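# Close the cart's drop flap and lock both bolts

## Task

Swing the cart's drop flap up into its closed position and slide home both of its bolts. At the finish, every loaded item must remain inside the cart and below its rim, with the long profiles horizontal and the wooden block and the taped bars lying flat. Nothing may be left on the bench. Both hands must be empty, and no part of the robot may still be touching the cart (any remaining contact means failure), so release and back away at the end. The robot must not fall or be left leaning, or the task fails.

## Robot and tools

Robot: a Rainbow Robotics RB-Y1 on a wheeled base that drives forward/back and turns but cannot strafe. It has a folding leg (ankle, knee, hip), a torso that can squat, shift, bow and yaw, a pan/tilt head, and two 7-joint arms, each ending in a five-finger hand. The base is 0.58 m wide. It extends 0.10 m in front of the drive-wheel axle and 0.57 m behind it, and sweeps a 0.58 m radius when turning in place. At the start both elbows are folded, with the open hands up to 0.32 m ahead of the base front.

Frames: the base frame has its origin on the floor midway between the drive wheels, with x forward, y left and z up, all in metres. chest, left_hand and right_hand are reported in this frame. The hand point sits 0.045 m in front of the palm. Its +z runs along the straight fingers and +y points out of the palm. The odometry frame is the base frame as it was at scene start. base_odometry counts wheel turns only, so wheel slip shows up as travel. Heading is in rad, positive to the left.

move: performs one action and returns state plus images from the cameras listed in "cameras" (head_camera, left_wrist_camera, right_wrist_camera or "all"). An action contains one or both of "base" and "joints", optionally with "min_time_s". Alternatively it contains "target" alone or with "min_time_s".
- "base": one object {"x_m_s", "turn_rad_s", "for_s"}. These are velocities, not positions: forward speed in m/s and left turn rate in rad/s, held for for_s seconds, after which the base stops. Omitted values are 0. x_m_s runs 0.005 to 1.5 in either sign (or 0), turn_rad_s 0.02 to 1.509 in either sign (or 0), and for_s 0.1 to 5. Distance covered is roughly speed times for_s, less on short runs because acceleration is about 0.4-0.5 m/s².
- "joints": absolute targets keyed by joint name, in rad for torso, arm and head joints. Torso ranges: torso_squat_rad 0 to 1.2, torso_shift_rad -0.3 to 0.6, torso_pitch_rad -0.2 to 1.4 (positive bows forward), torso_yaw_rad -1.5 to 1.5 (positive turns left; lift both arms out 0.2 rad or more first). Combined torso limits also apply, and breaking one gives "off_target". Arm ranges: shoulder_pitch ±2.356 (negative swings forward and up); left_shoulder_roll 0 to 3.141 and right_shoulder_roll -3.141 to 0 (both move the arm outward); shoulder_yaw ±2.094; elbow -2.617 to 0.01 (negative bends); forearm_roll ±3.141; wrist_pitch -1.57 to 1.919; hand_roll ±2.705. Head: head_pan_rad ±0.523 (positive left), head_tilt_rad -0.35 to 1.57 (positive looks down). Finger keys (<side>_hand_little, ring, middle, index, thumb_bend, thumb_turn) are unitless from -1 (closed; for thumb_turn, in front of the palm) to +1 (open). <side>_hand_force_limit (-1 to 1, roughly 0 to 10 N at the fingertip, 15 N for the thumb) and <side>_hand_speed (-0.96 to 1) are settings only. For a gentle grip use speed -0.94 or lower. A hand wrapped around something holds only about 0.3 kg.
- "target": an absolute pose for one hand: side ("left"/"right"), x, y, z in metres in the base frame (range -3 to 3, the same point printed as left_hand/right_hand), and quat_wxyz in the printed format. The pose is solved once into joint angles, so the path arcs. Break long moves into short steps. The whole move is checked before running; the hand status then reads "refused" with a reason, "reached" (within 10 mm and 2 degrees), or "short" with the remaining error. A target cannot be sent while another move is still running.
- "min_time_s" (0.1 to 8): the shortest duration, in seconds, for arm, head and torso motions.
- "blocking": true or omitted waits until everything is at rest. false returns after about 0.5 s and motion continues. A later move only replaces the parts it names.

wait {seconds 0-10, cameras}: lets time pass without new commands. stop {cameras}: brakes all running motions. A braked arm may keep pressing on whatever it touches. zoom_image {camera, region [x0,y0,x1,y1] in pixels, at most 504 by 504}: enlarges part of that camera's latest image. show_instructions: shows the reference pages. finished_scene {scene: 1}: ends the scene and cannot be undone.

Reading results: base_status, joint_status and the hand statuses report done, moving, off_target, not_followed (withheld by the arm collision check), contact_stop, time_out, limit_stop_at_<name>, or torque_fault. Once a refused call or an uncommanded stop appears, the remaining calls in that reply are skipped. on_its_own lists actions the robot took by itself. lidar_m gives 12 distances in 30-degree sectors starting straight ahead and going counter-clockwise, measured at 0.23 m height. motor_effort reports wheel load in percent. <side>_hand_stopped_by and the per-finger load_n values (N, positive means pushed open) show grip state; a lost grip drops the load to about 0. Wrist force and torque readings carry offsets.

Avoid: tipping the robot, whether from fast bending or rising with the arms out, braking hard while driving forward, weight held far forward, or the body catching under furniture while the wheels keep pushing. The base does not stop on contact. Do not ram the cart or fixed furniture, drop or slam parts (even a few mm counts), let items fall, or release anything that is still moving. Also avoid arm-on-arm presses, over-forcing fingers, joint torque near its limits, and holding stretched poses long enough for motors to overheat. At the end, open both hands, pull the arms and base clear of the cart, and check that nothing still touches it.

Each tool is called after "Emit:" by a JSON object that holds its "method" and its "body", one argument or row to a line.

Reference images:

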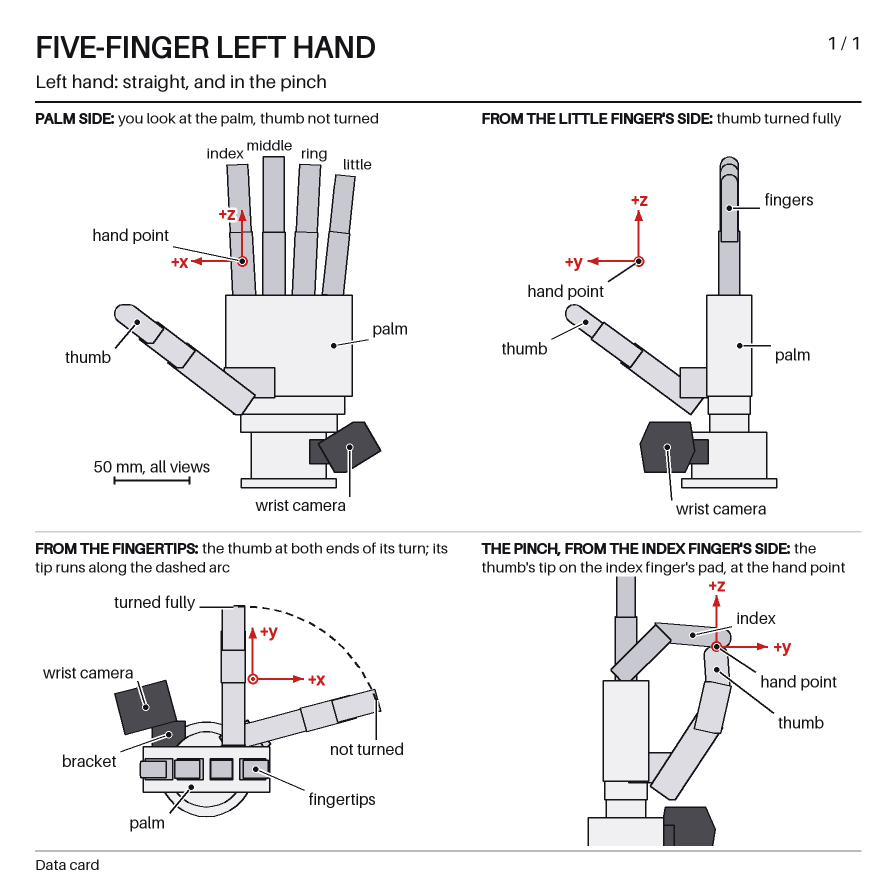

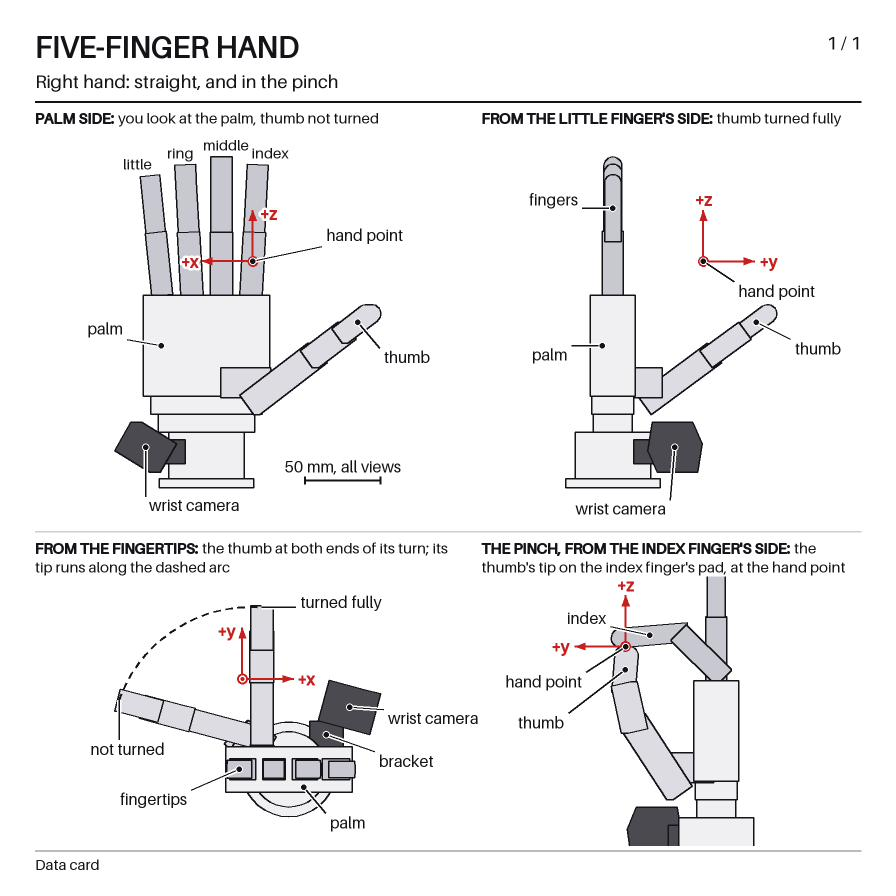

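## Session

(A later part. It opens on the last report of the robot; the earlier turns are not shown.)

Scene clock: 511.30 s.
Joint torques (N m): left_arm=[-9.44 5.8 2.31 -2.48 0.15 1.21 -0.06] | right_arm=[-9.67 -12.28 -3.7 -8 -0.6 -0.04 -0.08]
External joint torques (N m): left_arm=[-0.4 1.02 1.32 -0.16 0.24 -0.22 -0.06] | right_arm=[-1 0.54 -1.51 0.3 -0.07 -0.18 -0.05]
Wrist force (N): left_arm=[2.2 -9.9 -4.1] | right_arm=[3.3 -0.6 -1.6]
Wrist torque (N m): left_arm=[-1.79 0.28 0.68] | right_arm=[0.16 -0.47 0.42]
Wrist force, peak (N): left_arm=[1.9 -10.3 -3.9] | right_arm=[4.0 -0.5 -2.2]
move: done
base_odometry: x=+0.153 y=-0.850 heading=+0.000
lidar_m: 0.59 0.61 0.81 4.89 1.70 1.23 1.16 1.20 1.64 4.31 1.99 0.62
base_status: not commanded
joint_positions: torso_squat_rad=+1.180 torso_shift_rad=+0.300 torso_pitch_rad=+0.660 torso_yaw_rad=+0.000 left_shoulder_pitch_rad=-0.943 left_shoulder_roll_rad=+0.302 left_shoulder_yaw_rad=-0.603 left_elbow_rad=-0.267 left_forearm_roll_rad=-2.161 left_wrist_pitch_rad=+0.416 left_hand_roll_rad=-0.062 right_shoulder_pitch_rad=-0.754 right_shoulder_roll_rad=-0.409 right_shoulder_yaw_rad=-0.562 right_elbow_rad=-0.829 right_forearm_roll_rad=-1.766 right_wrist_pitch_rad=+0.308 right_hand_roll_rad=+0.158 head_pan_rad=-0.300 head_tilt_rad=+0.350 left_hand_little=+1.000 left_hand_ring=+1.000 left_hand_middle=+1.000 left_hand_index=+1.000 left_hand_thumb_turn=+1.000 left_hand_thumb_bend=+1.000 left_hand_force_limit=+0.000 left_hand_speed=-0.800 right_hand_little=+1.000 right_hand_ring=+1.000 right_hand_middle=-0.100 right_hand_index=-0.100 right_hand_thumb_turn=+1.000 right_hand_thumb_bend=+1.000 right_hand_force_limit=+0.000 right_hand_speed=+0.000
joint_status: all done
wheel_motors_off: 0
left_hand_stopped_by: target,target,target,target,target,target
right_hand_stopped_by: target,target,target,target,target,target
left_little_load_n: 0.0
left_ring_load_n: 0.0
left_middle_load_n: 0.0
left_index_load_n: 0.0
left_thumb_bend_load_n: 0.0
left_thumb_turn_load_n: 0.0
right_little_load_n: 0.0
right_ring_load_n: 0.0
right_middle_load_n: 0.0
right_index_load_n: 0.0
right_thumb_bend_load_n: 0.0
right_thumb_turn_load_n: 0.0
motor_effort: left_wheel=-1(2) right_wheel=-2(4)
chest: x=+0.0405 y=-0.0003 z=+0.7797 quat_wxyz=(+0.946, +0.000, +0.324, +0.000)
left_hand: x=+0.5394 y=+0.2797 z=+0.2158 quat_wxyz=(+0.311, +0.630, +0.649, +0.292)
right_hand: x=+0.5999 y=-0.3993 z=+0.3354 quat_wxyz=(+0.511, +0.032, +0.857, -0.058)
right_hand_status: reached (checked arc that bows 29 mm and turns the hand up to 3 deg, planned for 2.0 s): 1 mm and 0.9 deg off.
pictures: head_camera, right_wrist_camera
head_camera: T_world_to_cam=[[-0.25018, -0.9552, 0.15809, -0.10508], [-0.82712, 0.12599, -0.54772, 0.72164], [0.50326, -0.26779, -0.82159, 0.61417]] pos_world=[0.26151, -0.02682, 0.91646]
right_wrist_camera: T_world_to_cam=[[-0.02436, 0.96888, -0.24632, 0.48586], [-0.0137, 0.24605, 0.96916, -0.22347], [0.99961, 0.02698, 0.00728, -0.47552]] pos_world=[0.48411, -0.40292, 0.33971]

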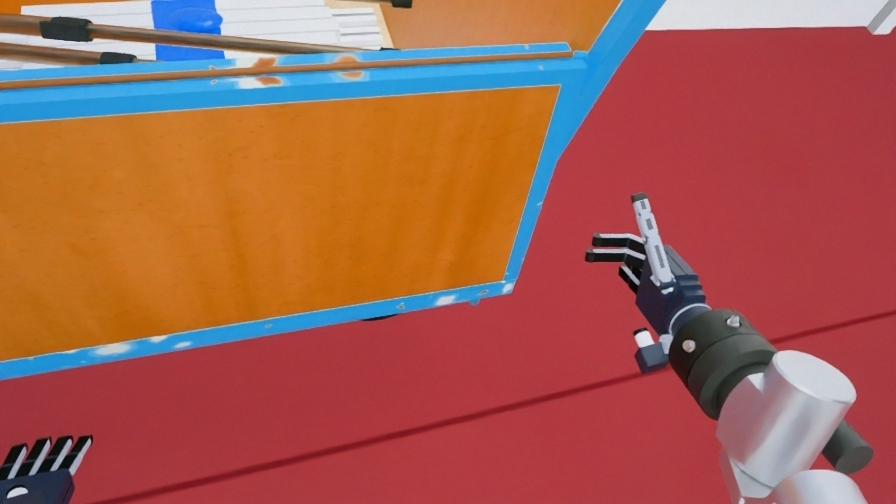

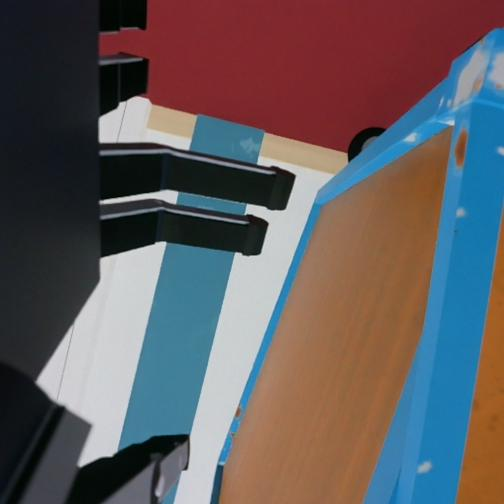

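Emit:
{"method": "move", "body": {
  "joints": {"right_hand_ring": -0.1, "right_hand_little": -0.1}
}}

Emit:
{"method": "move", "body": {
  "target": {"side": "right", "x": 0.662, "y": -0.375, "z": 0.335, "quat_wxyz": [0.5174, 0.0300, 0.8532, -0.0560]},
  "min_time_s": 2
}}

Emit:
{"method": "move", "body": {
  "target": {"side": "right", "x": 0.662, "y": -0.34, "z": 0.335, "quat_wxyz": [0.5174, 0.0300, 0.8532, -0.0560]},
  "min_time_s": 2,
  "cameras": ["right_wrist_camera", "head_camera"]
}}

Scene clock: 521.13 s.
Joint torques (N m): left_arm=[-9.15 5.77 2.29 -2.4 0.13 1.39 -0.08] | right_arm=[-9.61 -12.39 -4.03 -7.66 -0.68 0.04 0.03]
External joint torques (N m): left_arm=[-0.11 0.98 1.3 -0.09 0.22 -0.04 -0.08] | right_arm=[-0.95 0.41 -1.84 0.63 -0.14 -0.11 0.06]
Wrist force (N): left_arm=[2.2 -10.0 -4.0] | right_arm=[3.5 -0.1 -1.3]
Wrist torque (N m): left_arm=[-1.81 0.28 0.66] | right_arm=[0.23 -0.48 0.43]
Wrist force, peak (N): left_arm=[2.1 -10.2 -4.1] | right_arm=[3.9 -0.7 -2.1]
move: done
base_odometry: x=+0.153 y=-0.850 heading=+0.000
lidar_m: 0.59 0.61 0.81 4.89 1.70 1.23 1.17 1.21 1.64 4.31 1.98 0.61
base_status: not commanded
joint_positions: torso_squat_rad=+1.180 torso_shift_rad=+0.300 torso_pitch_rad=+0.660 torso_yaw_rad=+0.000 left_shoulder_pitch_rad=-0.943 left_shoulder_roll_rad=+0.302 left_shoulder_yaw_rad=-0.603 left_elbow_rad=-0.267 left_forearm_roll_rad=-2.161 left_wrist_pitch_rad=+0.416 left_hand_roll_rad=-0.062 right_shoulder_pitch_rad=-0.754 right_shoulder_roll_rad=-0.409 right_shoulder_yaw_rad=-0.562 right_elbow_rad=-0.829 right_forearm_roll_rad=-1.766 right_wrist_pitch_rad=+0.308 right_hand_roll_rad=+0.158 head_pan_rad=-0.300 head_tilt_rad=+0.350 left_hand_little=+1.000 left_hand_ring=+1.000 left_hand_middle=+1.000 left_hand_index=+1.000 left_hand_thumb_turn=+1.000 left_hand_thumb_bend=+1.000 left_hand_force_limit=+0.000 left_hand_speed=-0.800 right_hand_little=-0.100 right_hand_ring=-0.100 right_hand_middle=-0.100 right_hand_index=-0.100 right_hand_thumb_turn=+1.000 right_hand_thumb_bend=+1.000 right_hand_force_limit=+0.000 right_hand_speed=+0.000
joint_status: all done
wheel_motors_off: 0
left_hand_stopped_by: target,target,target,target,target,target
right_hand_stopped_by: target,target,target,target,target,target
left_little_load_n: 0.0
left_ring_load_n: 0.0
left_middle_load_n: 0.0
left_index_load_n: 0.0
left_thumb_bend_load_n: 0.0
left_thumb_turn_load_n: 0.0
right_little_load_n: 0.0
right_ring_load_n: 0.0
right_middle_load_n: 0.0
right_index_load_n: 0.0
right_thumb_bend_load_n: 0.0
right_thumb_turn_load_n: 0.0
motor_effort: left_wheel=-1(2) right_wheel=-2(3)
chest: x=+0.0405 y=-0.0003 z=+0.7797 quat_wxyz=(+0.946, +0.000, +0.324, +0.000)
left_hand: x=+0.5394 y=+0.2797 z=+0.2158 quat_wxyz=(+0.311, +0.630, +0.649, +0.292)
right_hand: x=+0.5999 y=-0.3993 z=+0.3354 quat_wxyz=(+0.511, +0.032, +0.857, -0.058)
pictures: none

Scene clock: 523.47 s.
Joint torques (N m): left_arm=[-9.39 5.74 2.17 -2.49 0.1 1.25 -0.08] | right_arm=[-15.27 -12.45 -1.81 -6.56 -0.81 1.14 0.07]
External joint torques (N m): left_arm=[-0.35 0.95 1.18 -0.18 0.19 -0.18 -0.08] | right_arm=[-1.26 0.58 -1.69 0.65 -0.21 -0.04 0.11]
Wrist force (N): left_arm=[2.2 -9.8 -4.2] | right_arm=[3.7 -1.1 -2.2]
Wrist torque (N m): left_arm=[-1.77 0.27 0.67] | right_arm=[0.17 -0.41 0.42]
Wrist force, peak (N): left_arm=[2.2 -10.1 -4.2] | right_arm=[4.0 -0.6 -2.3]
move: done
base_odometry: x=+0.153 y=-0.850 heading=+0.000
lidar_m: 0.59 0.60 0.82 4.88 1.70 1.23 1.17 1.20 1.63 4.31 1.98 0.61
base_status: not commanded
joint_positions: torso_squat_rad=+1.180 torso_shift_rad=+0.300 torso_pitch_rad=+0.660 torso_yaw_rad=+0.000 left_shoulder_pitch_rad=-0.943 left_shoulder_roll_rad=+0.302 left_shoulder_yaw_rad=-0.603 left_elbow_rad=-0.267 left_forearm_roll_rad=-2.161 left_wrist_pitch_rad=+0.416 left_hand_roll_rad=-0.062 right_shoulder_pitch_rad=-1.130 right_shoulder_roll_rad=-0.480 right_shoulder_yaw_rad=-0.857 right_elbow_rad=-0.277 right_forearm_roll_rad=-1.967 right_wrist_pitch_rad=+0.378 right_hand_roll_rad=+0.773 head_pan_rad=-0.300 head_tilt_rad=+0.350 left_hand_little=+1.000 left_hand_ring=+1.000 left_hand_middle=+1.000 left_hand_index=+1.000 left_hand_thumb_turn=+1.000 left_hand_thumb_bend=+1.000 left_hand_force_limit=+0.000 left_hand_speed=-0.800 right_hand_little=-0.100 right_hand_ring=-0.100 right_hand_middle=-0.100 right_hand_index=-0.100 right_hand_thumb_turn=+1.000 right_hand_thumb_bend=+1.000 right_hand_force_limit=+0.000 right_hand_speed=+0.000
joint_status: all done
wheel_motors_off: 0
left_hand_stopped_by: target,target,target,target,target,target
right_hand_stopped_by: target,target,target,target,target,target
left_little_load_n: 0.0
left_ring_load_n: 0.0
left_middle_load_n: 0.0
left_index_load_n: 0.0
left_thumb_bend_load_n: 0.0
left_thumb_turn_load_n: 0.0
right_little_load_n: 0.0
right_ring_load_n: 0.0
right_middle_load_n: 0.0
right_index_load_n: 0.0
right_thumb_bend_load_n: 0.0
right_thumb_turn_load_n: 0.0
motor_effort: left_wheel=-1(2) right_wheel=-1(4)
chest: x=+0.0405 y=-0.0003 z=+0.7797 quat_wxyz=(+0.946, +0.000, +0.324, +0.000)
left_hand: x=+0.5394 y=+0.2797 z=+0.2158 quat_wxyz=(+0.311, +0.630, +0.649, +0.292)
right_hand: x=+0.6616 y=-0.3747 z=+0.3355 quat_wxyz=(+0.511, +0.032, +0.857, -0.060)
right_hand_status: reached (checked arc that bows 25 mm and turns the hand up to 3 deg, planned for 2.0 s): 1 mm and 1.0 deg off.
pictures: none

Scene clock: 525.80 s.
Joint torques (N m): left_arm=[-9.26 5.65 2.52 -2.32 0.29 1.38 -0.11] | right_arm=[-12.92 -10.1 1.68 -8.27 -0.49 0.81 -0.34]
External joint torques (N m): left_arm=[-0.22 0.86 1.54 0 0.38 -0.05 -0.1] | right_arm=[0.8 1.05 1.6 -0.46 0.07 -0.24 -0.31]
Wrist force (N): left_arm=[2.1 -9.9 -4.1] | right_arm=[3.3 -0.3 -1.9]
Wrist torque (N m): left_arm=[-1.79 0.29 0.66] | right_arm=[0.25 -0.38 0.24]
Wrist force, peak (N): left_arm=[2.2 -10.1 -4.1] | right_arm=[4.1 -0.3 -2.2]
move: done
base_odometry: x=+0.153 y=-0.850 heading=+0.000
lidar_m: 0.59 0.60 0.81 4.88 1.70 1.23 1.17 1.20 1.64 4.31 1.98 0.61
base_status: not commanded
joint_positions: torso_squat_rad=+1.180 torso_shift_rad=+0.300 torso_pitch_rad=+0.660 torso_yaw_rad=+0.000 left_shoulder_pitch_rad=-0.943 left_shoulder_roll_rad=+0.302 left_shoulder_yaw_rad=-0.603 left_elbow_rad=-0.267 left_forearm_roll_rad=-2.161 left_wrist_pitch_rad=+0.416 left_hand_roll_rad=-0.062 right_shoulder_pitch_rad=-1.060 right_shoulder_roll_rad=-0.354 right_shoulder_yaw_rad=-0.788 right_elbow_rad=-0.492 right_forearm_roll_rad=-1.927 right_wrist_pitch_rad=+0.324 right_hand_roll_rad=+0.662 head_pan_rad=-0.300 head_tilt_rad=+0.350 left_hand_little=+1.000 left_hand_ring=+1.000 left_hand_middle=+1.000 left_hand_index=+1.000 left_hand_thumb_turn=+1.000 left_hand_thumb_bend=+1.000 left_hand_force_limit=+0.000 left_hand_speed=-0.800 right_hand_little=-0.100 right_hand_ring=-0.100 right_hand_middle=-0.100 right_hand_index=-0.100 right_hand_thumb_turn=+1.000 right_hand_thumb_bend=+1.000 right_hand_force_limit=+0.000 right_hand_speed=+0.000
joint_status: all done
wheel_motors_off: 0
left_hand_stopped_by: target,target,target,target,target,target
right_hand_stopped_by: target,target,target,target,target,target
left_little_load_n: 0.0
left_ring_load_n: 0.0
left_middle_load_n: 0.0
left_index_load_n: 0.5
left_thumb_bend_load_n: 0.0
left_thumb_turn_load_n: 0.0
right_little_load_n: 0.0
right_ring_load_n: 0.0
right_middle_load_n: 0.0
right_index_load_n: 0.0
right_thumb_bend_load_n: -0.5
right_thumb_turn_load_n: 0.0
motor_effort: left_wheel=-1(2) right_wheel=-2(4)
chest: x=+0.0405 y=-0.0003 z=+0.7797 quat_wxyz=(+0.946, +0.000, +0.324, +0.000)
left_hand: x=+0.5394 y=+0.2797 z=+0.2158 quat_wxyz=(+0.311, +0.630, +0.649, +0.292)
right_hand: x=+0.6627 y=-0.3398 z=+0.3354 quat_wxyz=(+0.524, +0.029, +0.850, -0.054)
right_hand_status: reached (checked arc that bows 10 mm and turns the hand up to 2 deg, planned for 2.0 s): 1 mm and 0.9 deg off.
pictures: head_camera, right_wrist_camera
head_camera: T_world_to_cam=[[-0.25018, -0.9552, 0.15809, -0.10508], [-0.82712, 0.12599, -0.54772, 0.72164], [0.50326, -0.26779, -0.82159, 0.61417]] pos_world=[0.26151, -0.02682, 0.91646]
right_wrist_camera: T_world_to_cam=[[-0.02608, 0.96937, -0.24421, 0.43035], [-0.04435, 0.24293, 0.96903, -0.21785], [0.99867, 0.0361, 0.03666, -0.54603]] pos_world=[0.54686, -0.34454, 0.33622]

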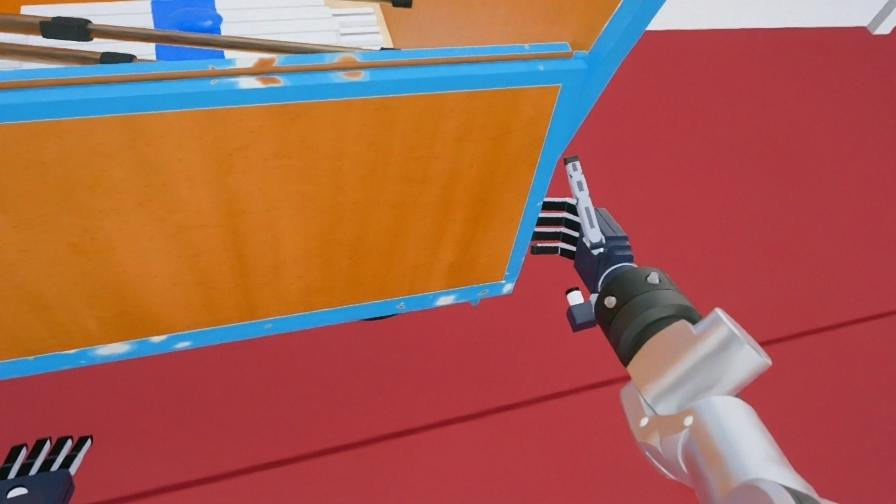

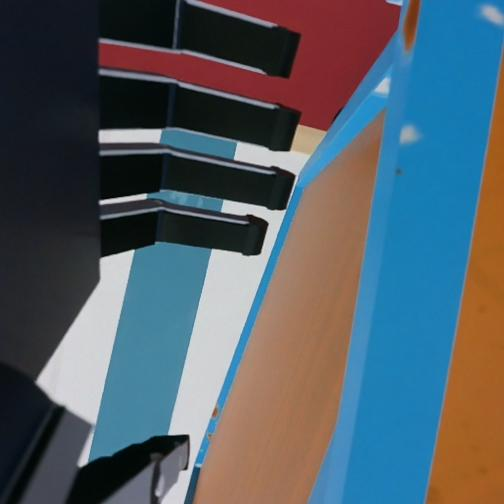

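Emit:
{"method": "move", "body": {
  "target": {"side": "right", "x": 0.662, "y": -0.32, "z": 0.335, "quat_wxyz": [0.524, 0.029, 0.850, -0.054]},
  "min_time_s": 1
}}

Emit:
{"method": "move", "body": {
  "target": {"side": "right", "x": 0.662, "y": -0.302, "z": 0.335, "quat_wxyz": [0.524, 0.029, 0.850, -0.054]},
  "min_time_s": 1,
  "cameras": ["right_wrist_camera"]
}}

Scene clock: 529.57 s.
Joint torques (N m): left_arm=[-9.39 5.85 2.27 -2.38 0.27 1.35 -0.18] | right_arm=[-12.45 -9.03 2.29 -8.34 -0.22 1 -0.31]
External joint torques (N m): left_arm=[-0.35 1.06 1.28 -0.07 0.36 -0.08 -0.18] | right_arm=[1.23 1.09 2.03 -0.42 0.31 -0.05 -0.27]
Wrist force (N): left_arm=[2.3 -9.9 -4.1] | right_arm=[3.5 -0.8 -2.0]
Wrist torque (N m): left_arm=[-1.80 0.25 0.68] | right_arm=[0.18 -0.42 0.26]
Wrist force, peak (N): left_arm=[2.2 -10.1 -4.3] | right_arm=[4.4 -0.8 -1.8]
move: done
base_odometry: x=+0.153 y=-0.850 heading=+0.000
lidar_m: 0.59 0.60 0.83 4.88 1.71 1.24 1.17 1.20 1.63 4.32 1.98 0.62
base_status: not commanded
joint_positions: torso_squat_rad=+1.180 torso_shift_rad=+0.300 torso_pitch_rad=+0.660 torso_yaw_rad=+0.000 left_shoulder_pitch_rad=-0.943 left_shoulder_roll_rad=+0.302 left_shoulder_yaw_rad=-0.603 left_elbow_rad=-0.267 left_forearm_roll_rad=-2.161 left_wrist_pitch_rad=+0.416 left_hand_roll_rad=-0.062 right_shoulder_pitch_rad=-1.042 right_shoulder_roll_rad=-0.300 right_shoulder_yaw_rad=-0.776 right_elbow_rad=-0.562 right_forearm_roll_rad=-1.920 right_wrist_pitch_rad=+0.303 right_hand_roll_rad=+0.654 head_pan_rad=-0.300 head_tilt_rad=+0.350 left_hand_little=+1.000 left_hand_ring=+1.000 left_hand_middle=+1.000 left_hand_index=+1.000 left_hand_thumb_turn=+1.000 left_hand_thumb_bend=+1.000 left_hand_force_limit=+0.000 left_hand_speed=-0.800 right_hand_little=-0.100 right_hand_ring=-0.100 right_hand_middle=-0.100 right_hand_index=-0.100 right_hand_thumb_turn=+1.000 right_hand_thumb_bend=+1.000 right_hand_force_limit=+0.000 right_hand_speed=+0.000
joint_status: all done
wheel_motors_off: 0
left_hand_stopped_by: target,target,target,target,target,target
right_hand_stopped_by: target,target,target,target,target,target
left_little_load_n: 0.0
left_ring_load_n: 0.0
left_middle_load_n: 0.0
left_index_load_n: 0.0
left_thumb_bend_load_n: 0.0
left_thumb_turn_load_n: 0.0
right_little_load_n: 0.0
right_ring_load_n: 0.0
right_middle_load_n: 0.0
right_index_load_n: 0.0
right_thumb_bend_load_n: 0.0
right_thumb_turn_load_n: 0.0
motor_effort: left_wheel=-1(2) right_wheel=-2(4)
chest: x=+0.0405 y=-0.0003 z=+0.7797 quat_wxyz=(+0.946, +0.000, +0.324, +0.000)
left_hand: x=+0.5394 y=+0.2797 z=+0.2158 quat_wxyz=(+0.311, +0.630, +0.649, +0.292)
right_hand: x=+0.6627 y=-0.3204 z=+0.3355 quat_wxyz=(+0.529, +0.028, +0.847, -0.051)
right_hand_status: reached (checked arc that bows 3 mm and turns the hand up to 1 deg, planned for 1.0 s): 1 mm and 0.7 deg off.
pictures: none

Scene clock: 530.90 s.
Joint torques (N m): left_arm=[-9.36 5.82 2.45 -2.46 0.18 1.3 -0.05] | right_arm=[-12.08 -8.62 1.76 -8.4 -0.36 0.67 -0.55]
External joint torques (N m): left_arm=[-0.32 1.04 1.46 -0.14 0.27 -0.13 -0.04] | right_arm=[1.56 0.46 1.3 -0.31 0.13 -0.35 -0.51]
Wrist force (N): left_arm=[2.0 -9.8 -3.9] | right_arm=[4.0 -0.2 -2.6]
Wrist torque (N m): left_arm=[-1.78 0.30 0.66] | right_arm=[0.34 -0.47 0.30]
Wrist force, peak (N): left_arm=[1.9 -10.1 -4.4] | right_arm=[4.3 0.0 -2.2]
move: done
base_odometry: x=+0.153 y=-0.850 heading=+0.000
lidar_m: 0.59 0.61 0.81 4.88 1.70 1.23 1.16 1.20 1.63 4.32 1.98 0.62
base_status: not commanded
joint_positions: torso_squat_rad=+1.180 torso_shift_rad=+0.300 torso_pitch_rad=+0.660 torso_yaw_rad=+0.000 left_shoulder_pitch_rad=-0.943 left_shoulder_roll_rad=+0.302 left_shoulder_yaw_rad=-0.603 left_elbow_rad=-0.267 left_forearm_roll_rad=-2.161 left_wrist_pitch_rad=+0.416 left_hand_roll_rad=-0.062 right_shoulder_pitch_rad=-1.022 right_shoulder_roll_rad=-0.246 right_shoulder_yaw_rad=-0.752 right_elbow_rad=-0.636 right_forearm_roll_rad=-1.904 right_wrist_pitch_rad=+0.267 right_hand_roll_rad=+0.631 head_pan_rad=-0.300 head_tilt_rad=+0.350 left_hand_little=+1.000 left_hand_ring=+1.000 left_hand_middle=+1.000 left_hand_index=+1.000 left_hand_thumb_turn=+1.000 left_hand_thumb_bend=+1.000 left_hand_force_limit=+0.000 left_hand_speed=-0.800 right_hand_little=-0.100 right_hand_ring=-0.100 right_hand_middle=-0.100 right_hand_index=-0.100 right_hand_thumb_turn=+1.000 right_hand_thumb_bend=+1.000 right_hand_force_limit=+0.000 right_hand_speed=+0.000
joint_status: all done
wheel_motors_off: 0
left_hand_stopped_by: target,target,target,target,target,target
right_hand_stopped_by: target,target,target,target,target,target
left_little_load_n: 0.0
left_ring_load_n: 0.0
left_middle_load_n: 0.0
left_index_load_n: 0.0
left_thumb_bend_load_n: 0.0
left_thumb_turn_load_n: 0.0
right_little_load_n: 0.0
right_ring_load_n: 0.0
right_middle_load_n: 0.5
right_index_load_n: 0.0
right_thumb_bend_load_n: 0.0
right_thumb_turn_load_n: 0.0
motor_effort: left_wheel=-1(2) right_wheel=-3(3)
chest: x=+0.0405 y=-0.0003 z=+0.7797 quat_wxyz=(+0.946, +0.000, +0.324, +0.000)
left_hand: x=+0.5394 y=+0.2797 z=+0.2158 quat_wxyz=(+0.311, +0.630, +0.649, +0.292)
right_hand: x=+0.6627 y=-0.3022 z=+0.3359 quat_wxyz=(+0.531, +0.029, +0.845, -0.051)
right_hand_status: reached (checked arc that bows 3 mm and turns the hand up to 1 deg, planned for 1.0 s): 1 mm and 1.0 deg off.
right_wrist_camera: T_world_to_cam=[[-0.02676, 0.97012, -0.24116, 0.39365], [-0.06177, 0.23918, 0.96901, -0.21712], [0.99773, 0.04083, 0.05353, -0.55111]] pos_world=[0.54698, -0.30745, 0.33482]

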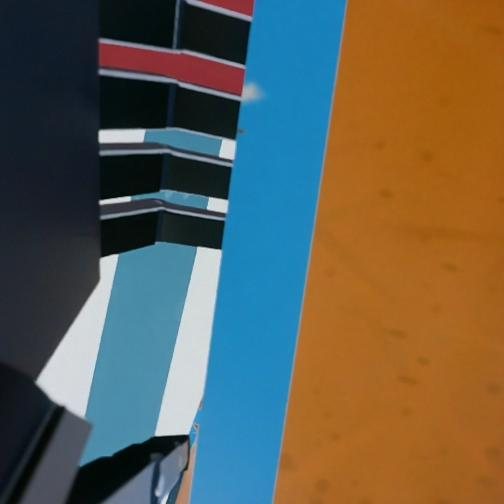

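Emit:
{"method": "move", "body": {
  "target": {"side": "right", "x": 0.63, "y": -0.305, "z": 0.335, "quat_wxyz": [0.529, 0.029, 0.8465, -0.0514]},
  "min_time_s": 1.5
}}

Emit:
{"method": "move", "body": {
  "target": {"side": "right", "x": 0.60, "y": -0.305, "z": 0.335, "quat_wxyz": [0.529, 0.029, 0.8465, -0.0514]},
  "min_time_s": 1.5,
  "cameras": ["right_wrist_camera"]
}}

Scene clock: 535.50 s.
Joint torques (N m): left_arm=[-9.19 5.65 2.01 -2.53 0.19 1.33 -0.11] | right_arm=[-7.88 -2.13 4.63 -4.47 0.45 1.53 -0.45]
External joint torques (N m): left_arm=[-0.15 0.87 1.03 -0.22 0.29 -0.1 -0.11] | right_arm=[3.24 6.16 4.73 4.12 0.9 0.82 -0.41]
Wrist force (N): left_arm=[2.4 -9.9 -4.0] | right_arm=[-1.9 -6.3 2.5]
Wrist torque (N m): left_arm=[-1.80 0.24 0.67] | right_arm=[0.27 -0.78 -0.16]
Wrist force, peak (N): left_arm=[2.1 -10.2 -4.1] | right_arm=[-2.7 -12.5 2.4]
move: done
base_odometry: x=+0.153 y=-0.850 heading=+0.000
lidar_m: 0.57 0.58 0.78 4.89 1.71 1.23 1.17 1.21 1.63 4.31 1.98 0.60
base_status: not commanded
joint_positions: torso_squat_rad=+1.180 torso_shift_rad=+0.300 torso_pitch_rad=+0.660 torso_yaw_rad=+0.000 left_shoulder_pitch_rad=-0.943 left_shoulder_roll_rad=+0.302 left_shoulder_yaw_rad=-0.603 left_elbow_rad=-0.267 left_forearm_roll_rad=-2.161 left_wrist_pitch_rad=+0.416 left_hand_roll_rad=-0.062 right_shoulder_pitch_rad=-0.856 right_shoulder_roll_rad=-0.198 right_shoulder_yaw_rad=-0.638 right_elbow_rad=-0.863 right_forearm_roll_rad=-1.830 right_wrist_pitch_rad=+0.237 right_hand_roll_rad=+0.431 head_pan_rad=-0.300 head_tilt_rad=+0.350 left_hand_little=+1.000 left_hand_ring=+1.000 left_hand_middle=+1.000 left_hand_index=+1.000 left_hand_thumb_turn=+1.000 left_hand_thumb_bend=+1.000 left_hand_force_limit=+0.000 left_hand_speed=-0.800 right_hand_little=-0.099 right_hand_ring=-0.100 right_hand_middle=-0.100 right_hand_index=-0.100 right_hand_thumb_turn=+1.000 right_hand_thumb_bend=+1.000 right_hand_force_limit=+0.000 right_hand_speed=+0.000
joint_status: all done
wheel_motors_off: 0
left_hand_stopped_by: target,target,target,target,target,target
right_hand_stopped_by: target,target,target,target,target,target
left_little_load_n: 0.0
left_ring_load_n: 0.0
left_middle_load_n: 0.0
left_index_load_n: 0.0
left_thumb_bend_load_n: 0.0
left_thumb_turn_load_n: 0.0
right_little_load_n: 5.5
right_ring_load_n: 0.0
right_middle_load_n: 0.0
right_index_load_n: 0.0
right_thumb_bend_load_n: 0.0
right_thumb_turn_load_n: 0.0
motor_effort: left_wheel=-2(2) right_wheel=-2(4)
chest: x=+0.0405 y=-0.0003 z=+0.7797 quat_wxyz=(+0.946, +0.000, +0.324, +0.000)
left_hand: x=+0.5394 y=+0.2796 z=+0.2157 quat_wxyz=(+0.311, +0.630, +0.649, +0.292)
right_hand: x=+0.6310 y=-0.3062 z=+0.3366 quat_wxyz=(+0.537, +0.030, +0.842, -0.053)
right_hand_status: reached (checked arc that bows 8 mm and turns the hand up to 1 deg, planned for 1.5 s): 2 mm and 1.1 deg off.
pictures: none

Scene clock: 537.33 s.
Joint torques (N m): left_arm=[-9.24 5.66 2.3 -2.49 0.13 1.33 -0.13] | right_arm=[-2.75 -2.49 3.45 -4.17 0.44 1.5 -0.38]
External joint torques (N m): left_arm=[-0.2 0.87 1.32 -0.18 0.22 -0.1 -0.12] | right_arm=[6.15 5.08 4.29 4.64 0.8 1.17 -0.34]
Wrist force (N): left_arm=[2.2 -9.9 -4.0] | right_arm=[-2.9 -5.5 3.7]
Wrist torque (N m): left_arm=[-1.80 0.27 0.67] | right_arm=[0.27 -0.84 -0.04]
Wrist force, peak (N): left_arm=[2.4 -10.1 -4.0] | right_arm=[-5.8 -13.3 6.4]
move: done
base_odometry: x=+0.153 y=-0.850 heading=+0.000
lidar_m: 0.54 0.56 0.76 4.89 1.70 1.23 1.17 1.21 1.64 4.32 1.99 0.57
base_status: not commanded
joint_positions: torso_squat_rad=+1.180 torso_shift_rad=+0.300 torso_pitch_rad=+0.660 torso_yaw_rad=+0.000 left_shoulder_pitch_rad=-0.943 left_shoulder_roll_rad=+0.302 left_shoulder_yaw_rad=-0.603 left_elbow_rad=-0.267 left_forearm_roll_rad=-2.161 left_wrist_pitch_rad=+0.416 left_hand_roll_rad=-0.062 right_shoulder_pitch_rad=-0.712 right_shoulder_roll_rad=-0.184 right_shoulder_yaw_rad=-0.524 right_elbow_rad=-1.035 right_forearm_roll_rad=-1.747 right_wrist_pitch_rad=+0.193 right_hand_roll_rad=+0.240 head_pan_rad=-0.300 head_tilt_rad=+0.350 left_hand_little=+1.000 left_hand_ring=+1.000 left_hand_middle=+1.000 left_hand_index=+1.000 left_hand_thumb_turn=+1.000 left_hand_thumb_bend=+1.000 left_hand_force_limit=+0.000 left_hand_speed=-0.800 right_hand_little=-0.099 right_hand_ring=-0.099 right_hand_middle=-0.100 right_hand_index=-0.100 right_hand_thumb_turn=+1.000 right_hand_thumb_bend=+1.000 right_hand_force_limit=+0.000 right_hand_speed=+0.000
joint_status: all done
wheel_motors_off: 0
left_hand_stopped_by: target,target,target,target,target,target
right_hand_stopped_by: target,target,target,target,target,target
left_little_load_n: 0.0
left_ring_load_n: 0.0
left_middle_load_n: 0.0
left_index_load_n: 0.0
left_thumb_bend_load_n: 0.0
left_thumb_turn_load_n: 0.0
right_little_load_n: 3.0
right_ring_load_n: 4.5
right_middle_load_n: 0.0
right_index_load_n: 0.5
right_thumb_bend_load_n: 0.0
right_thumb_turn_load_n: 0.0
motor_effort: left_wheel=-1(2) right_wheel=-2(4)
chest: x=+0.0405 y=-0.0003 z=+0.7797 quat_wxyz=(+0.946, +0.000, +0.324, +0.000)
left_hand: x=+0.5395 y=+0.2796 z=+0.2158 quat_wxyz=(+0.311, +0.630, +0.649, +0.292)
right_hand: x=+0.6012 y=-0.3058 z=+0.3366 quat_wxyz=(+0.535, +0.029, +0.843, -0.052)
right_hand_status: reached (checked arc that bows 4 mm and turns the hand up to 1 deg, planned for 1.5 s): 2 mm and 0.8 deg off.
right_wrist_camera: T_world_to_cam=[[-0.02273, 0.9697, -0.24324, 0.3938], [-0.07037, 0.24115, 0.96793, -0.21458], [0.99726, 0.03912, 0.06276, -0.49293]] pos_world=[0.48543, -0.31085, 0.33442]

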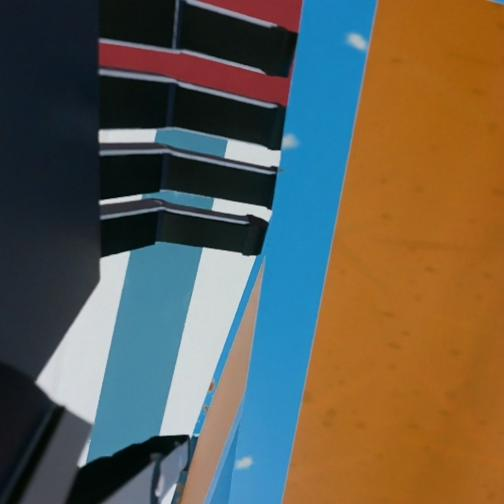

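Emit:
{"method": "move", "body": {
  "target": {"side": "right", "x": 0.60, "y": -0.285, "z": 0.337, "quat_wxyz": [0.535, 0.029, 0.843, -0.052]},
  "min_time_s": 1.5
}}

Emit:
{"method": "move", "body": {
  "target": {"side": "right", "x": 0.60, "y": -0.27, "z": 0.337, "quat_wxyz": [0.535, 0.029, 0.843, -0.052]},
  "min_time_s": 1.5,
  "cameras": ["right_wrist_camera", "head_camera"]
}}

Scene clock: 543.10 s.
Joint torques (N m): left_arm=[-9.55 5.65 2.08 -2.51 0.15 1.25 -0.06] | right_arm=[-4.82 -2.28 3.13 -7.18 -0.03 1.3 -0.19]
External joint torques (N m): left_arm=[-0.51 0.86 1.09 -0.19 0.24 -0.18 -0.06] | right_arm=[4.12 4.25 3.67 1.71 0.28 0.97 -0.15]
Wrist force (N): left_arm=[2.2 -9.9 -4.2] | right_arm=[1.4 -5.2 5.0]
Wrist torque (N m): left_arm=[-1.79 0.27 0.68] | right_arm=[0.30 -0.93 0.21]
Wrist force, peak (N): left_arm=[2.3 -10.3 -4.1] | right_arm=[-2.1 -17.2 5.2]
move: done
base_odometry: x=+0.153 y=-0.850 heading=+0.000
lidar_m: 0.54 0.56 0.75 4.88 1.70 1.23 1.16 1.20 1.63 4.31 1.99 0.58
base_status: not commanded
joint_positions: torso_squat_rad=+1.180 torso_shift_rad=+0.300 torso_pitch_rad=+0.660 torso_yaw_rad=+0.000 left_shoulder_pitch_rad=-0.943 left_shoulder_roll_rad=+0.302 left_shoulder_yaw_rad=-0.603 left_elbow_rad=-0.267 left_forearm_roll_rad=-2.161 left_wrist_pitch_rad=+0.416 left_hand_roll_rad=-0.062 right_shoulder_pitch_rad=-0.703 right_shoulder_roll_rad=-0.141 right_shoulder_yaw_rad=-0.505 right_elbow_rad=-1.075 right_forearm_roll_rad=-1.732 right_wrist_pitch_rad=+0.163 right_hand_roll_rad=+0.242 head_pan_rad=-0.300 head_tilt_rad=+0.350 left_hand_little=+1.000 left_hand_ring=+1.000 left_hand_middle=+1.000 left_hand_index=+1.000 left_hand_thumb_turn=+1.000 left_hand_thumb_bend=+1.000 left_hand_force_limit=+0.000 left_hand_speed=-0.800 right_hand_little=-0.100 right_hand_ring=-0.099 right_hand_middle=-0.100 right_hand_index=-0.100 right_hand_thumb_turn=+1.000 right_hand_thumb_bend=+1.000 right_hand_force_limit=+0.000 right_hand_speed=+0.000
joint_status: all done
wheel_motors_off: 0
left_hand_stopped_by: target,target,target,target,target,target
right_hand_stopped_by: target,target,target,target,target,target
left_little_load_n: 0.0
left_ring_load_n: 0.0
left_middle_load_n: 0.0
left_index_load_n: 0.0
left_thumb_bend_load_n: 0.0
left_thumb_turn_load_n: 0.0
right_little_load_n: 2.0
right_ring_load_n: 6.5
right_middle_load_n: 0.0
right_index_load_n: 0.0
right_thumb_bend_load_n: 0.0
right_thumb_turn_load_n: 0.0
motor_effort: left_wheel=-1(2) right_wheel=-2(4)
chest: x=+0.0405 y=-0.0003 z=+0.7797 quat_wxyz=(+0.946, +0.000, +0.324, +0.000)
left_hand: x=+0.5394 y=+0.2796 z=+0.2158 quat_wxyz=(+0.311, +0.630, +0.649, +0.292)
right_hand: x=+0.6011 y=-0.2863 z=+0.3383 quat_wxyz=(+0.538, +0.029, +0.841, -0.052)
right_hand_status: reached (checked arc that bows 1 mm and turns the hand up to 0 deg, planned for 1.5 s): 2 mm and 0.4 deg off.
pictures: none

Scene clock: 544.93 s.
Joint torques (N m): left_arm=[-9.43 5.55 2.14 -2.65 0.21 1.24 -0.06] | right_arm=[-4.74 -1.44 3.42 -6.69 0.13 1.27 -0.54]
External joint torques (N m): left_arm=[-0.39 0.76 1.16 -0.33 0.3 -0.19 -0.06] | right_arm=[4.26 4.27 3.73 2.25 0.4 0.94 -0.5]
Wrist force (N): left_arm=[2.1 -9.7 -4.2] | right_arm=[0.9 -4.5 4.9]
Wrist torque (N m): left_arm=[-1.77 0.29 0.67] | right_arm=[0.32 -0.88 0.02]
Wrist force, peak (N): left_arm=[2.3 -10.0 -4.3] | right_arm=[-0.2 -17.0 5.7]
move: done
base_odometry: x=+0.153 y=-0.850 heading=+0.000
lidar_m: 0.54 0.57 0.76 4.89 1.69 1.23 1.16 1.21 1.63 4.32 1.99 0.57
base_status: not commanded
joint_positions: torso_squat_rad=+1.180 torso_shift_rad=+0.300 torso_pitch_rad=+0.660 torso_yaw_rad=+0.000 left_shoulder_pitch_rad=-0.943 left_shoulder_roll_rad=+0.302 left_shoulder_yaw_rad=-0.603 left_elbow_rad=-0.267 left_forearm_roll_rad=-2.161 left_wrist_pitch_rad=+0.416 left_hand_roll_rad=-0.062 right_shoulder_pitch_rad=-0.697 right_shoulder_roll_rad=-0.112 right_shoulder_yaw_rad=-0.484 right_elbow_rad=-1.099 right_forearm_roll_rad=-1.716 right_wrist_pitch_rad=+0.133 right_hand_roll_rad=+0.238 head_pan_rad=-0.300 head_tilt_rad=+0.350 left_hand_little=+1.000 left_hand_ring=+1.000 left_hand_middle=+1.000 left_hand_index=+1.000 left_hand_thumb_turn=+1.000 left_hand_thumb_bend=+1.000 left_hand_force_limit=+0.000 left_hand_speed=-0.800 right_hand_little=-0.100 right_hand_ring=-0.099 right_hand_middle=-0.100 right_hand_index=-0.100 right_hand_thumb_turn=+1.000 right_hand_thumb_bend=+1.000 right_hand_force_limit=+0.000 right_hand_speed=+0.000
joint_status: all done
wheel_motors_off: 0
left_hand_stopped_by: target,target,target,target,target,target
right_hand_stopped_by: target,target,target,target,target,target
left_little_load_n: 0.0
left_ring_load_n: 0.0
left_middle_load_n: 0.0
left_index_load_n: 0.0
left_thumb_bend_load_n: 0.0
left_thumb_turn_load_n: 0.0
right_little_load_n: 2.0
right_ring_load_n: 6.5
right_middle_load_n: 0.0
right_index_load_n: 0.0
right_thumb_bend_load_n: 0.0
right_thumb_turn_load_n: 0.0
motor_effort: left_wheel=-1(2) right_wheel=-2(4)
chest: x=+0.0405 y=-0.0003 z=+0.7797 quat_wxyz=(+0.946, +0.000, +0.324, +0.000)
left_hand: x=+0.5394 y=+0.2796 z=+0.2158 quat_wxyz=(+0.311, +0.630, +0.649, +0.292)
right_hand: x=+0.6009 y=-0.2710 z=+0.3383 quat_wxyz=(+0.538, +0.029, +0.841, -0.052)
right_hand_status: reached (checked arc that bows 0 mm and turns the hand up to 0 deg, planned for 1.5 s): 2 mm and 0.4 deg off.
pictures: head_camera, right_wrist_camera
head_camera: T_world_to_cam=[[-0.25032, -0.95517, 0.1581, -0.10515], [-0.82702, 0.12606, -0.54786, 0.72176], [0.50337, -0.26789, -0.8215, 0.61402]] pos_world=[0.26151, -0.02692, 0.91646]
right_wrist_camera: T_world_to_cam=[[-0.02114, 0.96964, -0.24363, 0.35969], [-0.07742, 0.24136, 0.96734, -0.22006], [0.99677, 0.03931, 0.06997, -0.49623]] pos_world=[0.48519, -0.27614, 0.33522]

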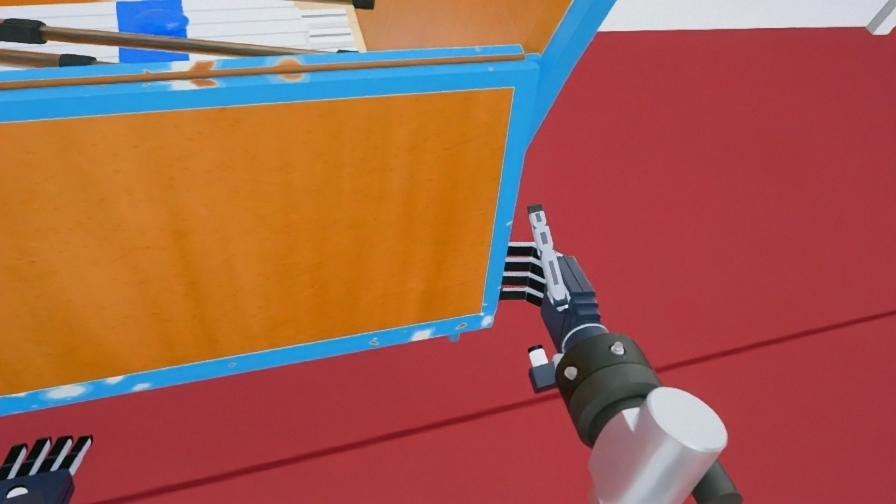

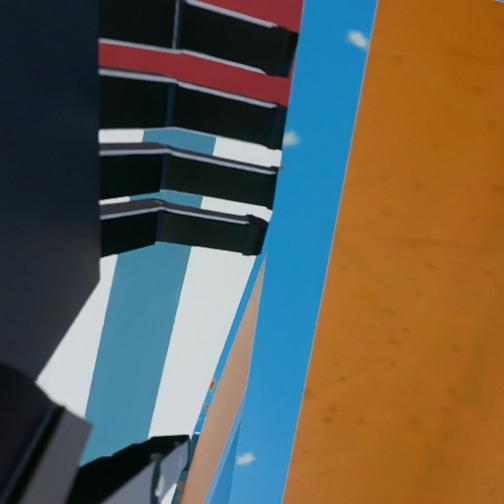

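Emit:
{"method": "move", "body": {
  "target": {"side": "right", "x": 0.582, "y": -0.272, "z": 0.341, "quat_wxyz": [0.535, 0.029, 0.843, -0.052]},
  "min_time_s": 1.5
}}

Emit:
{"method": "move", "body": {
  "target": {"side": "right", "x": 0.564, "y": -0.272, "z": 0.346, "quat_wxyz": [0.535, 0.029, 0.843, -0.052]},
  "min_time_s": 1.5,
  "cameras": ["right_wrist_camera", "head_camera"]
}}

Scene clock: 557.73 s.
Joint torques (N m): left_arm=[-9.47 5.36 2.29 -2.43 0.15 1.37 -0.07] | right_arm=[-3.2 1.35 6.17 -5.71 0.35 2.98 -0.1]
External joint torques (N m): left_arm=[-0.43 0.57 1.31 -0.11 0.24 -0.06 -0.06] | right_arm=[4.47 6.79 6.86 3.3 0.57 2.81 -0.06]
Wrist force (N): left_arm=[2.1 -9.7 -4.2] | right_arm=[-1.6 -9.6 8.2]
Wrist torque (N m): left_arm=[-1.75 0.27 0.66] | right_arm=[0.45 -0.86 -0.09]
Wrist force, peak (N): left_arm=[2.2 -10.2 -4.2] | right_arm=[-1.4 -11.6 8.8]
move: done
base_odometry: x=+0.153 y=-0.850 heading=+0.000
lidar_m: 0.53 0.55 0.74 4.88 1.70 1.23 1.17 1.21 1.63 4.31 1.99 0.56
base_status: not commanded
joint_positions: torso_squat_rad=+1.180 torso_shift_rad=+0.300 torso_pitch_rad=+0.660 torso_yaw_rad=+0.000 left_shoulder_pitch_rad=-0.943 left_shoulder_roll_rad=+0.302 left_shoulder_yaw_rad=-0.603 left_elbow_rad=-0.267 left_forearm_roll_rad=-2.161 left_wrist_pitch_rad=+0.416 left_hand_roll_rad=-0.062 right_shoulder_pitch_rad=-0.615 right_shoulder_roll_rad=-0.110 right_shoulder_yaw_rad=-0.435 right_elbow_rad=-1.190 right_forearm_roll_rad=-1.679 right_wrist_pitch_rad=+0.117 right_hand_roll_rad=+0.156 head_pan_rad=-0.300 head_tilt_rad=+0.350 left_hand_little=+1.000 left_hand_ring=+1.000 left_hand_middle=+1.000 left_hand_index=+1.000 left_hand_thumb_turn=+1.000 left_hand_thumb_bend=+1.000 left_hand_force_limit=+0.000 left_hand_speed=-0.800 right_hand_little=-0.100 right_hand_ring=-0.099 right_hand_middle=-0.099 right_hand_index=-0.100 right_hand_thumb_turn=+1.000 right_hand_thumb_bend=+1.000 right_hand_force_limit=+0.000 right_hand_speed=+0.000
joint_status: all done
wheel_motors_off: 0
left_hand_stopped_by: target,target,target,target,target,target
right_hand_stopped_by: target,target,target,target,target,target
left_little_load_n: 0.0
left_ring_load_n: 0.0
left_middle_load_n: 0.0
left_index_load_n: 0.0
left_thumb_bend_load_n: 0.0
left_thumb_turn_load_n: 0.0
right_little_load_n: 0.0
right_ring_load_n: 5.0
right_middle_load_n: 13.0
right_index_load_n: 0.0
right_thumb_bend_load_n: 0.0
right_thumb_turn_load_n: 0.0
motor_effort: left_wheel=-1(2) right_wheel=-2(4)
chest: x=+0.0405 y=-0.0003 z=+0.7797 quat_wxyz=(+0.946, +0.000, +0.324, +0.000)
left_hand: x=+0.5395 y=+0.2796 z=+0.2158 quat_wxyz=(+0.311, +0.630, +0.649, +0.292)
right_hand: x=+0.5829 y=-0.2735 z=+0.3421 quat_wxyz=(+0.540, +0.030, +0.839, -0.053)
right_hand_status: reached (checked arc that bows 2 mm and turns the hand up to 0 deg, planned for 1.5 s): 2 mm and 0.8 deg off.
pictures: none

Scene clock: 559.57 s.
Joint torques (N m): left_arm=[-9.44 5.52 2.14 -2.49 0.16 1.42 -0.14] | right_arm=[-4.63 -4.77 0.34 -9.27 -0.04 -0.42 -0.41]
External joint torques (N m): left_arm=[-0.4 0.73 1.15 -0.17 0.25 -0.01 -0.13] | right_arm=[1.71 0.31 1.38 -0.21 0.13 -0.42 -0.38]
Wrist force (N): left_arm=[2.1 -10.0 -4.1] | right_arm=[3.4 -0.7 -1.8]
Wrist torque (N m): left_arm=[-1.80 0.27 0.66] | right_arm=[0.19 -0.44 0.25]
Wrist force, peak (N): left_arm=[2.0 -10.2 -4.2] | right_arm=[-3.1 -11.9 9.9]
move: done
base_odometry: x=+0.153 y=-0.850 heading=+0.000
lidar_m: 0.58 0.61 0.82 4.89 1.70 1.24 1.17 1.20 1.63 4.31 1.99 0.62
base_status: not commanded
joint_positions: torso_squat_rad=+1.180 torso_shift_rad=+0.300 torso_pitch_rad=+0.660 torso_yaw_rad=+0.000 left_shoulder_pitch_rad=-0.943 left_shoulder_roll_rad=+0.302 left_shoulder_yaw_rad=-0.603 left_elbow_rad=-0.267 left_forearm_roll_rad=-2.161 left_wrist_pitch_rad=+0.416 left_hand_roll_rad=-0.062 right_shoulder_pitch_rad=-0.532 right_shoulder_roll_rad=-0.110 right_shoulder_yaw_rad=-0.381 right_elbow_rad=-1.279 right_forearm_roll_rad=-1.632 right_wrist_pitch_rad=+0.098 right_hand_roll_rad=+0.065 head_pan_rad=-0.300 head_tilt_rad=+0.350 left_hand_little=+1.000 left_hand_ring=+1.000 left_hand_middle=+1.000 left_hand_index=+1.000 left_hand_thumb_turn=+1.000 left_hand_thumb_bend=+1.000 left_hand_force_limit=+0.000 left_hand_speed=-0.800 right_hand_little=-0.100 right_hand_ring=-0.100 right_hand_middle=-0.100 right_hand_index=-0.100 right_hand_thumb_turn=+1.000 right_hand_thumb_bend=+1.000 right_hand_force_limit=+0.000 right_hand_speed=+0.000
joint_status: all done
wheel_motors_off: 0
left_hand_stopped_by: target,target,target,target,target,target
right_hand_stopped_by: target,target,target,target,target,target
left_little_load_n: 0.0
left_ring_load_n: 0.0
left_middle_load_n: 0.0
left_index_load_n: 0.0
left_thumb_bend_load_n: 0.0
left_thumb_turn_load_n: 0.0
right_little_load_n: 0.0
right_ring_load_n: 0.0
right_middle_load_n: 0.0
right_index_load_n: 0.0
right_thumb_bend_load_n: 0.0
right_thumb_turn_load_n: -0.5
motor_effort: left_wheel=-1(2) right_wheel=-2(4)
chest: x=+0.0405 y=-0.0003 z=+0.7797 quat_wxyz=(+0.946, +0.000, +0.324, +0.000)
left_hand: x=+0.5394 y=+0.2797 z=+0.2158 quat_wxyz=(+0.311, +0.630, +0.649, +0.292)
right_hand: x=+0.5642 y=-0.2719 z=+0.3460 quat_wxyz=(+0.542, +0.029, +0.838, -0.052)
right_hand_status: reached (checked arc that bows 2 mm and turns the hand up to 0 deg, planned for 1.5 s): 0 mm and 0.9 deg off.
pictures: head_camera, right_wrist_camera
head_camera: T_world_to_cam=[[-0.25018, -0.95521, 0.15808, -0.10517], [-0.82705, 0.12595, -0.54783, 0.72174], [0.50338, -0.2678, -0.82152, 0.61404]] pos_world=[0.26151, -0.02692, 0.91646]
right_wrist_camera: T_world_to_cam=[[-0.0198, 0.9697, -0.24349, 0.36078], [-0.08657, 0.24096, 0.96667, -0.22495], [0.99605, 0.04022, 0.07917, -0.4626]] pos_world=[0.44845, -0.27705, 0.34192]

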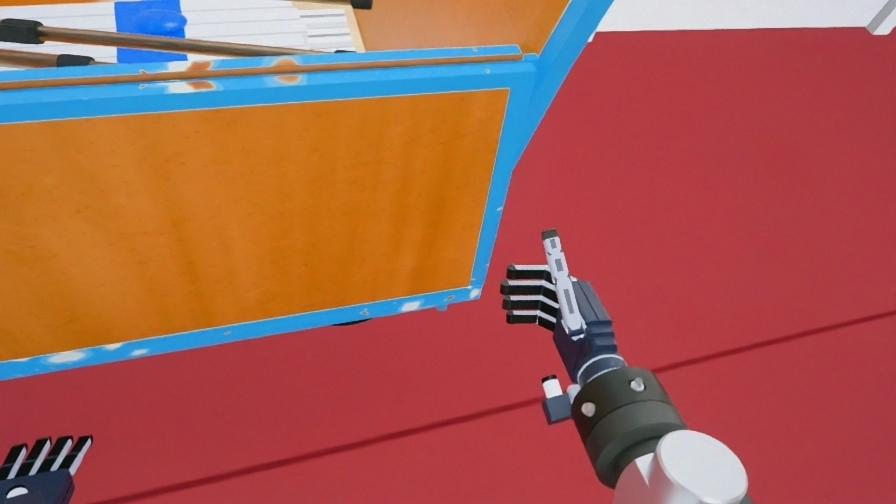

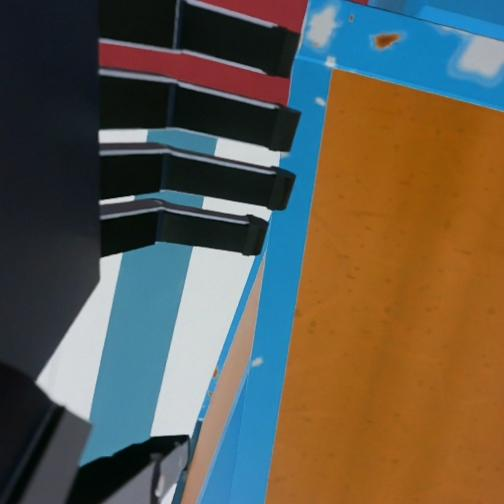

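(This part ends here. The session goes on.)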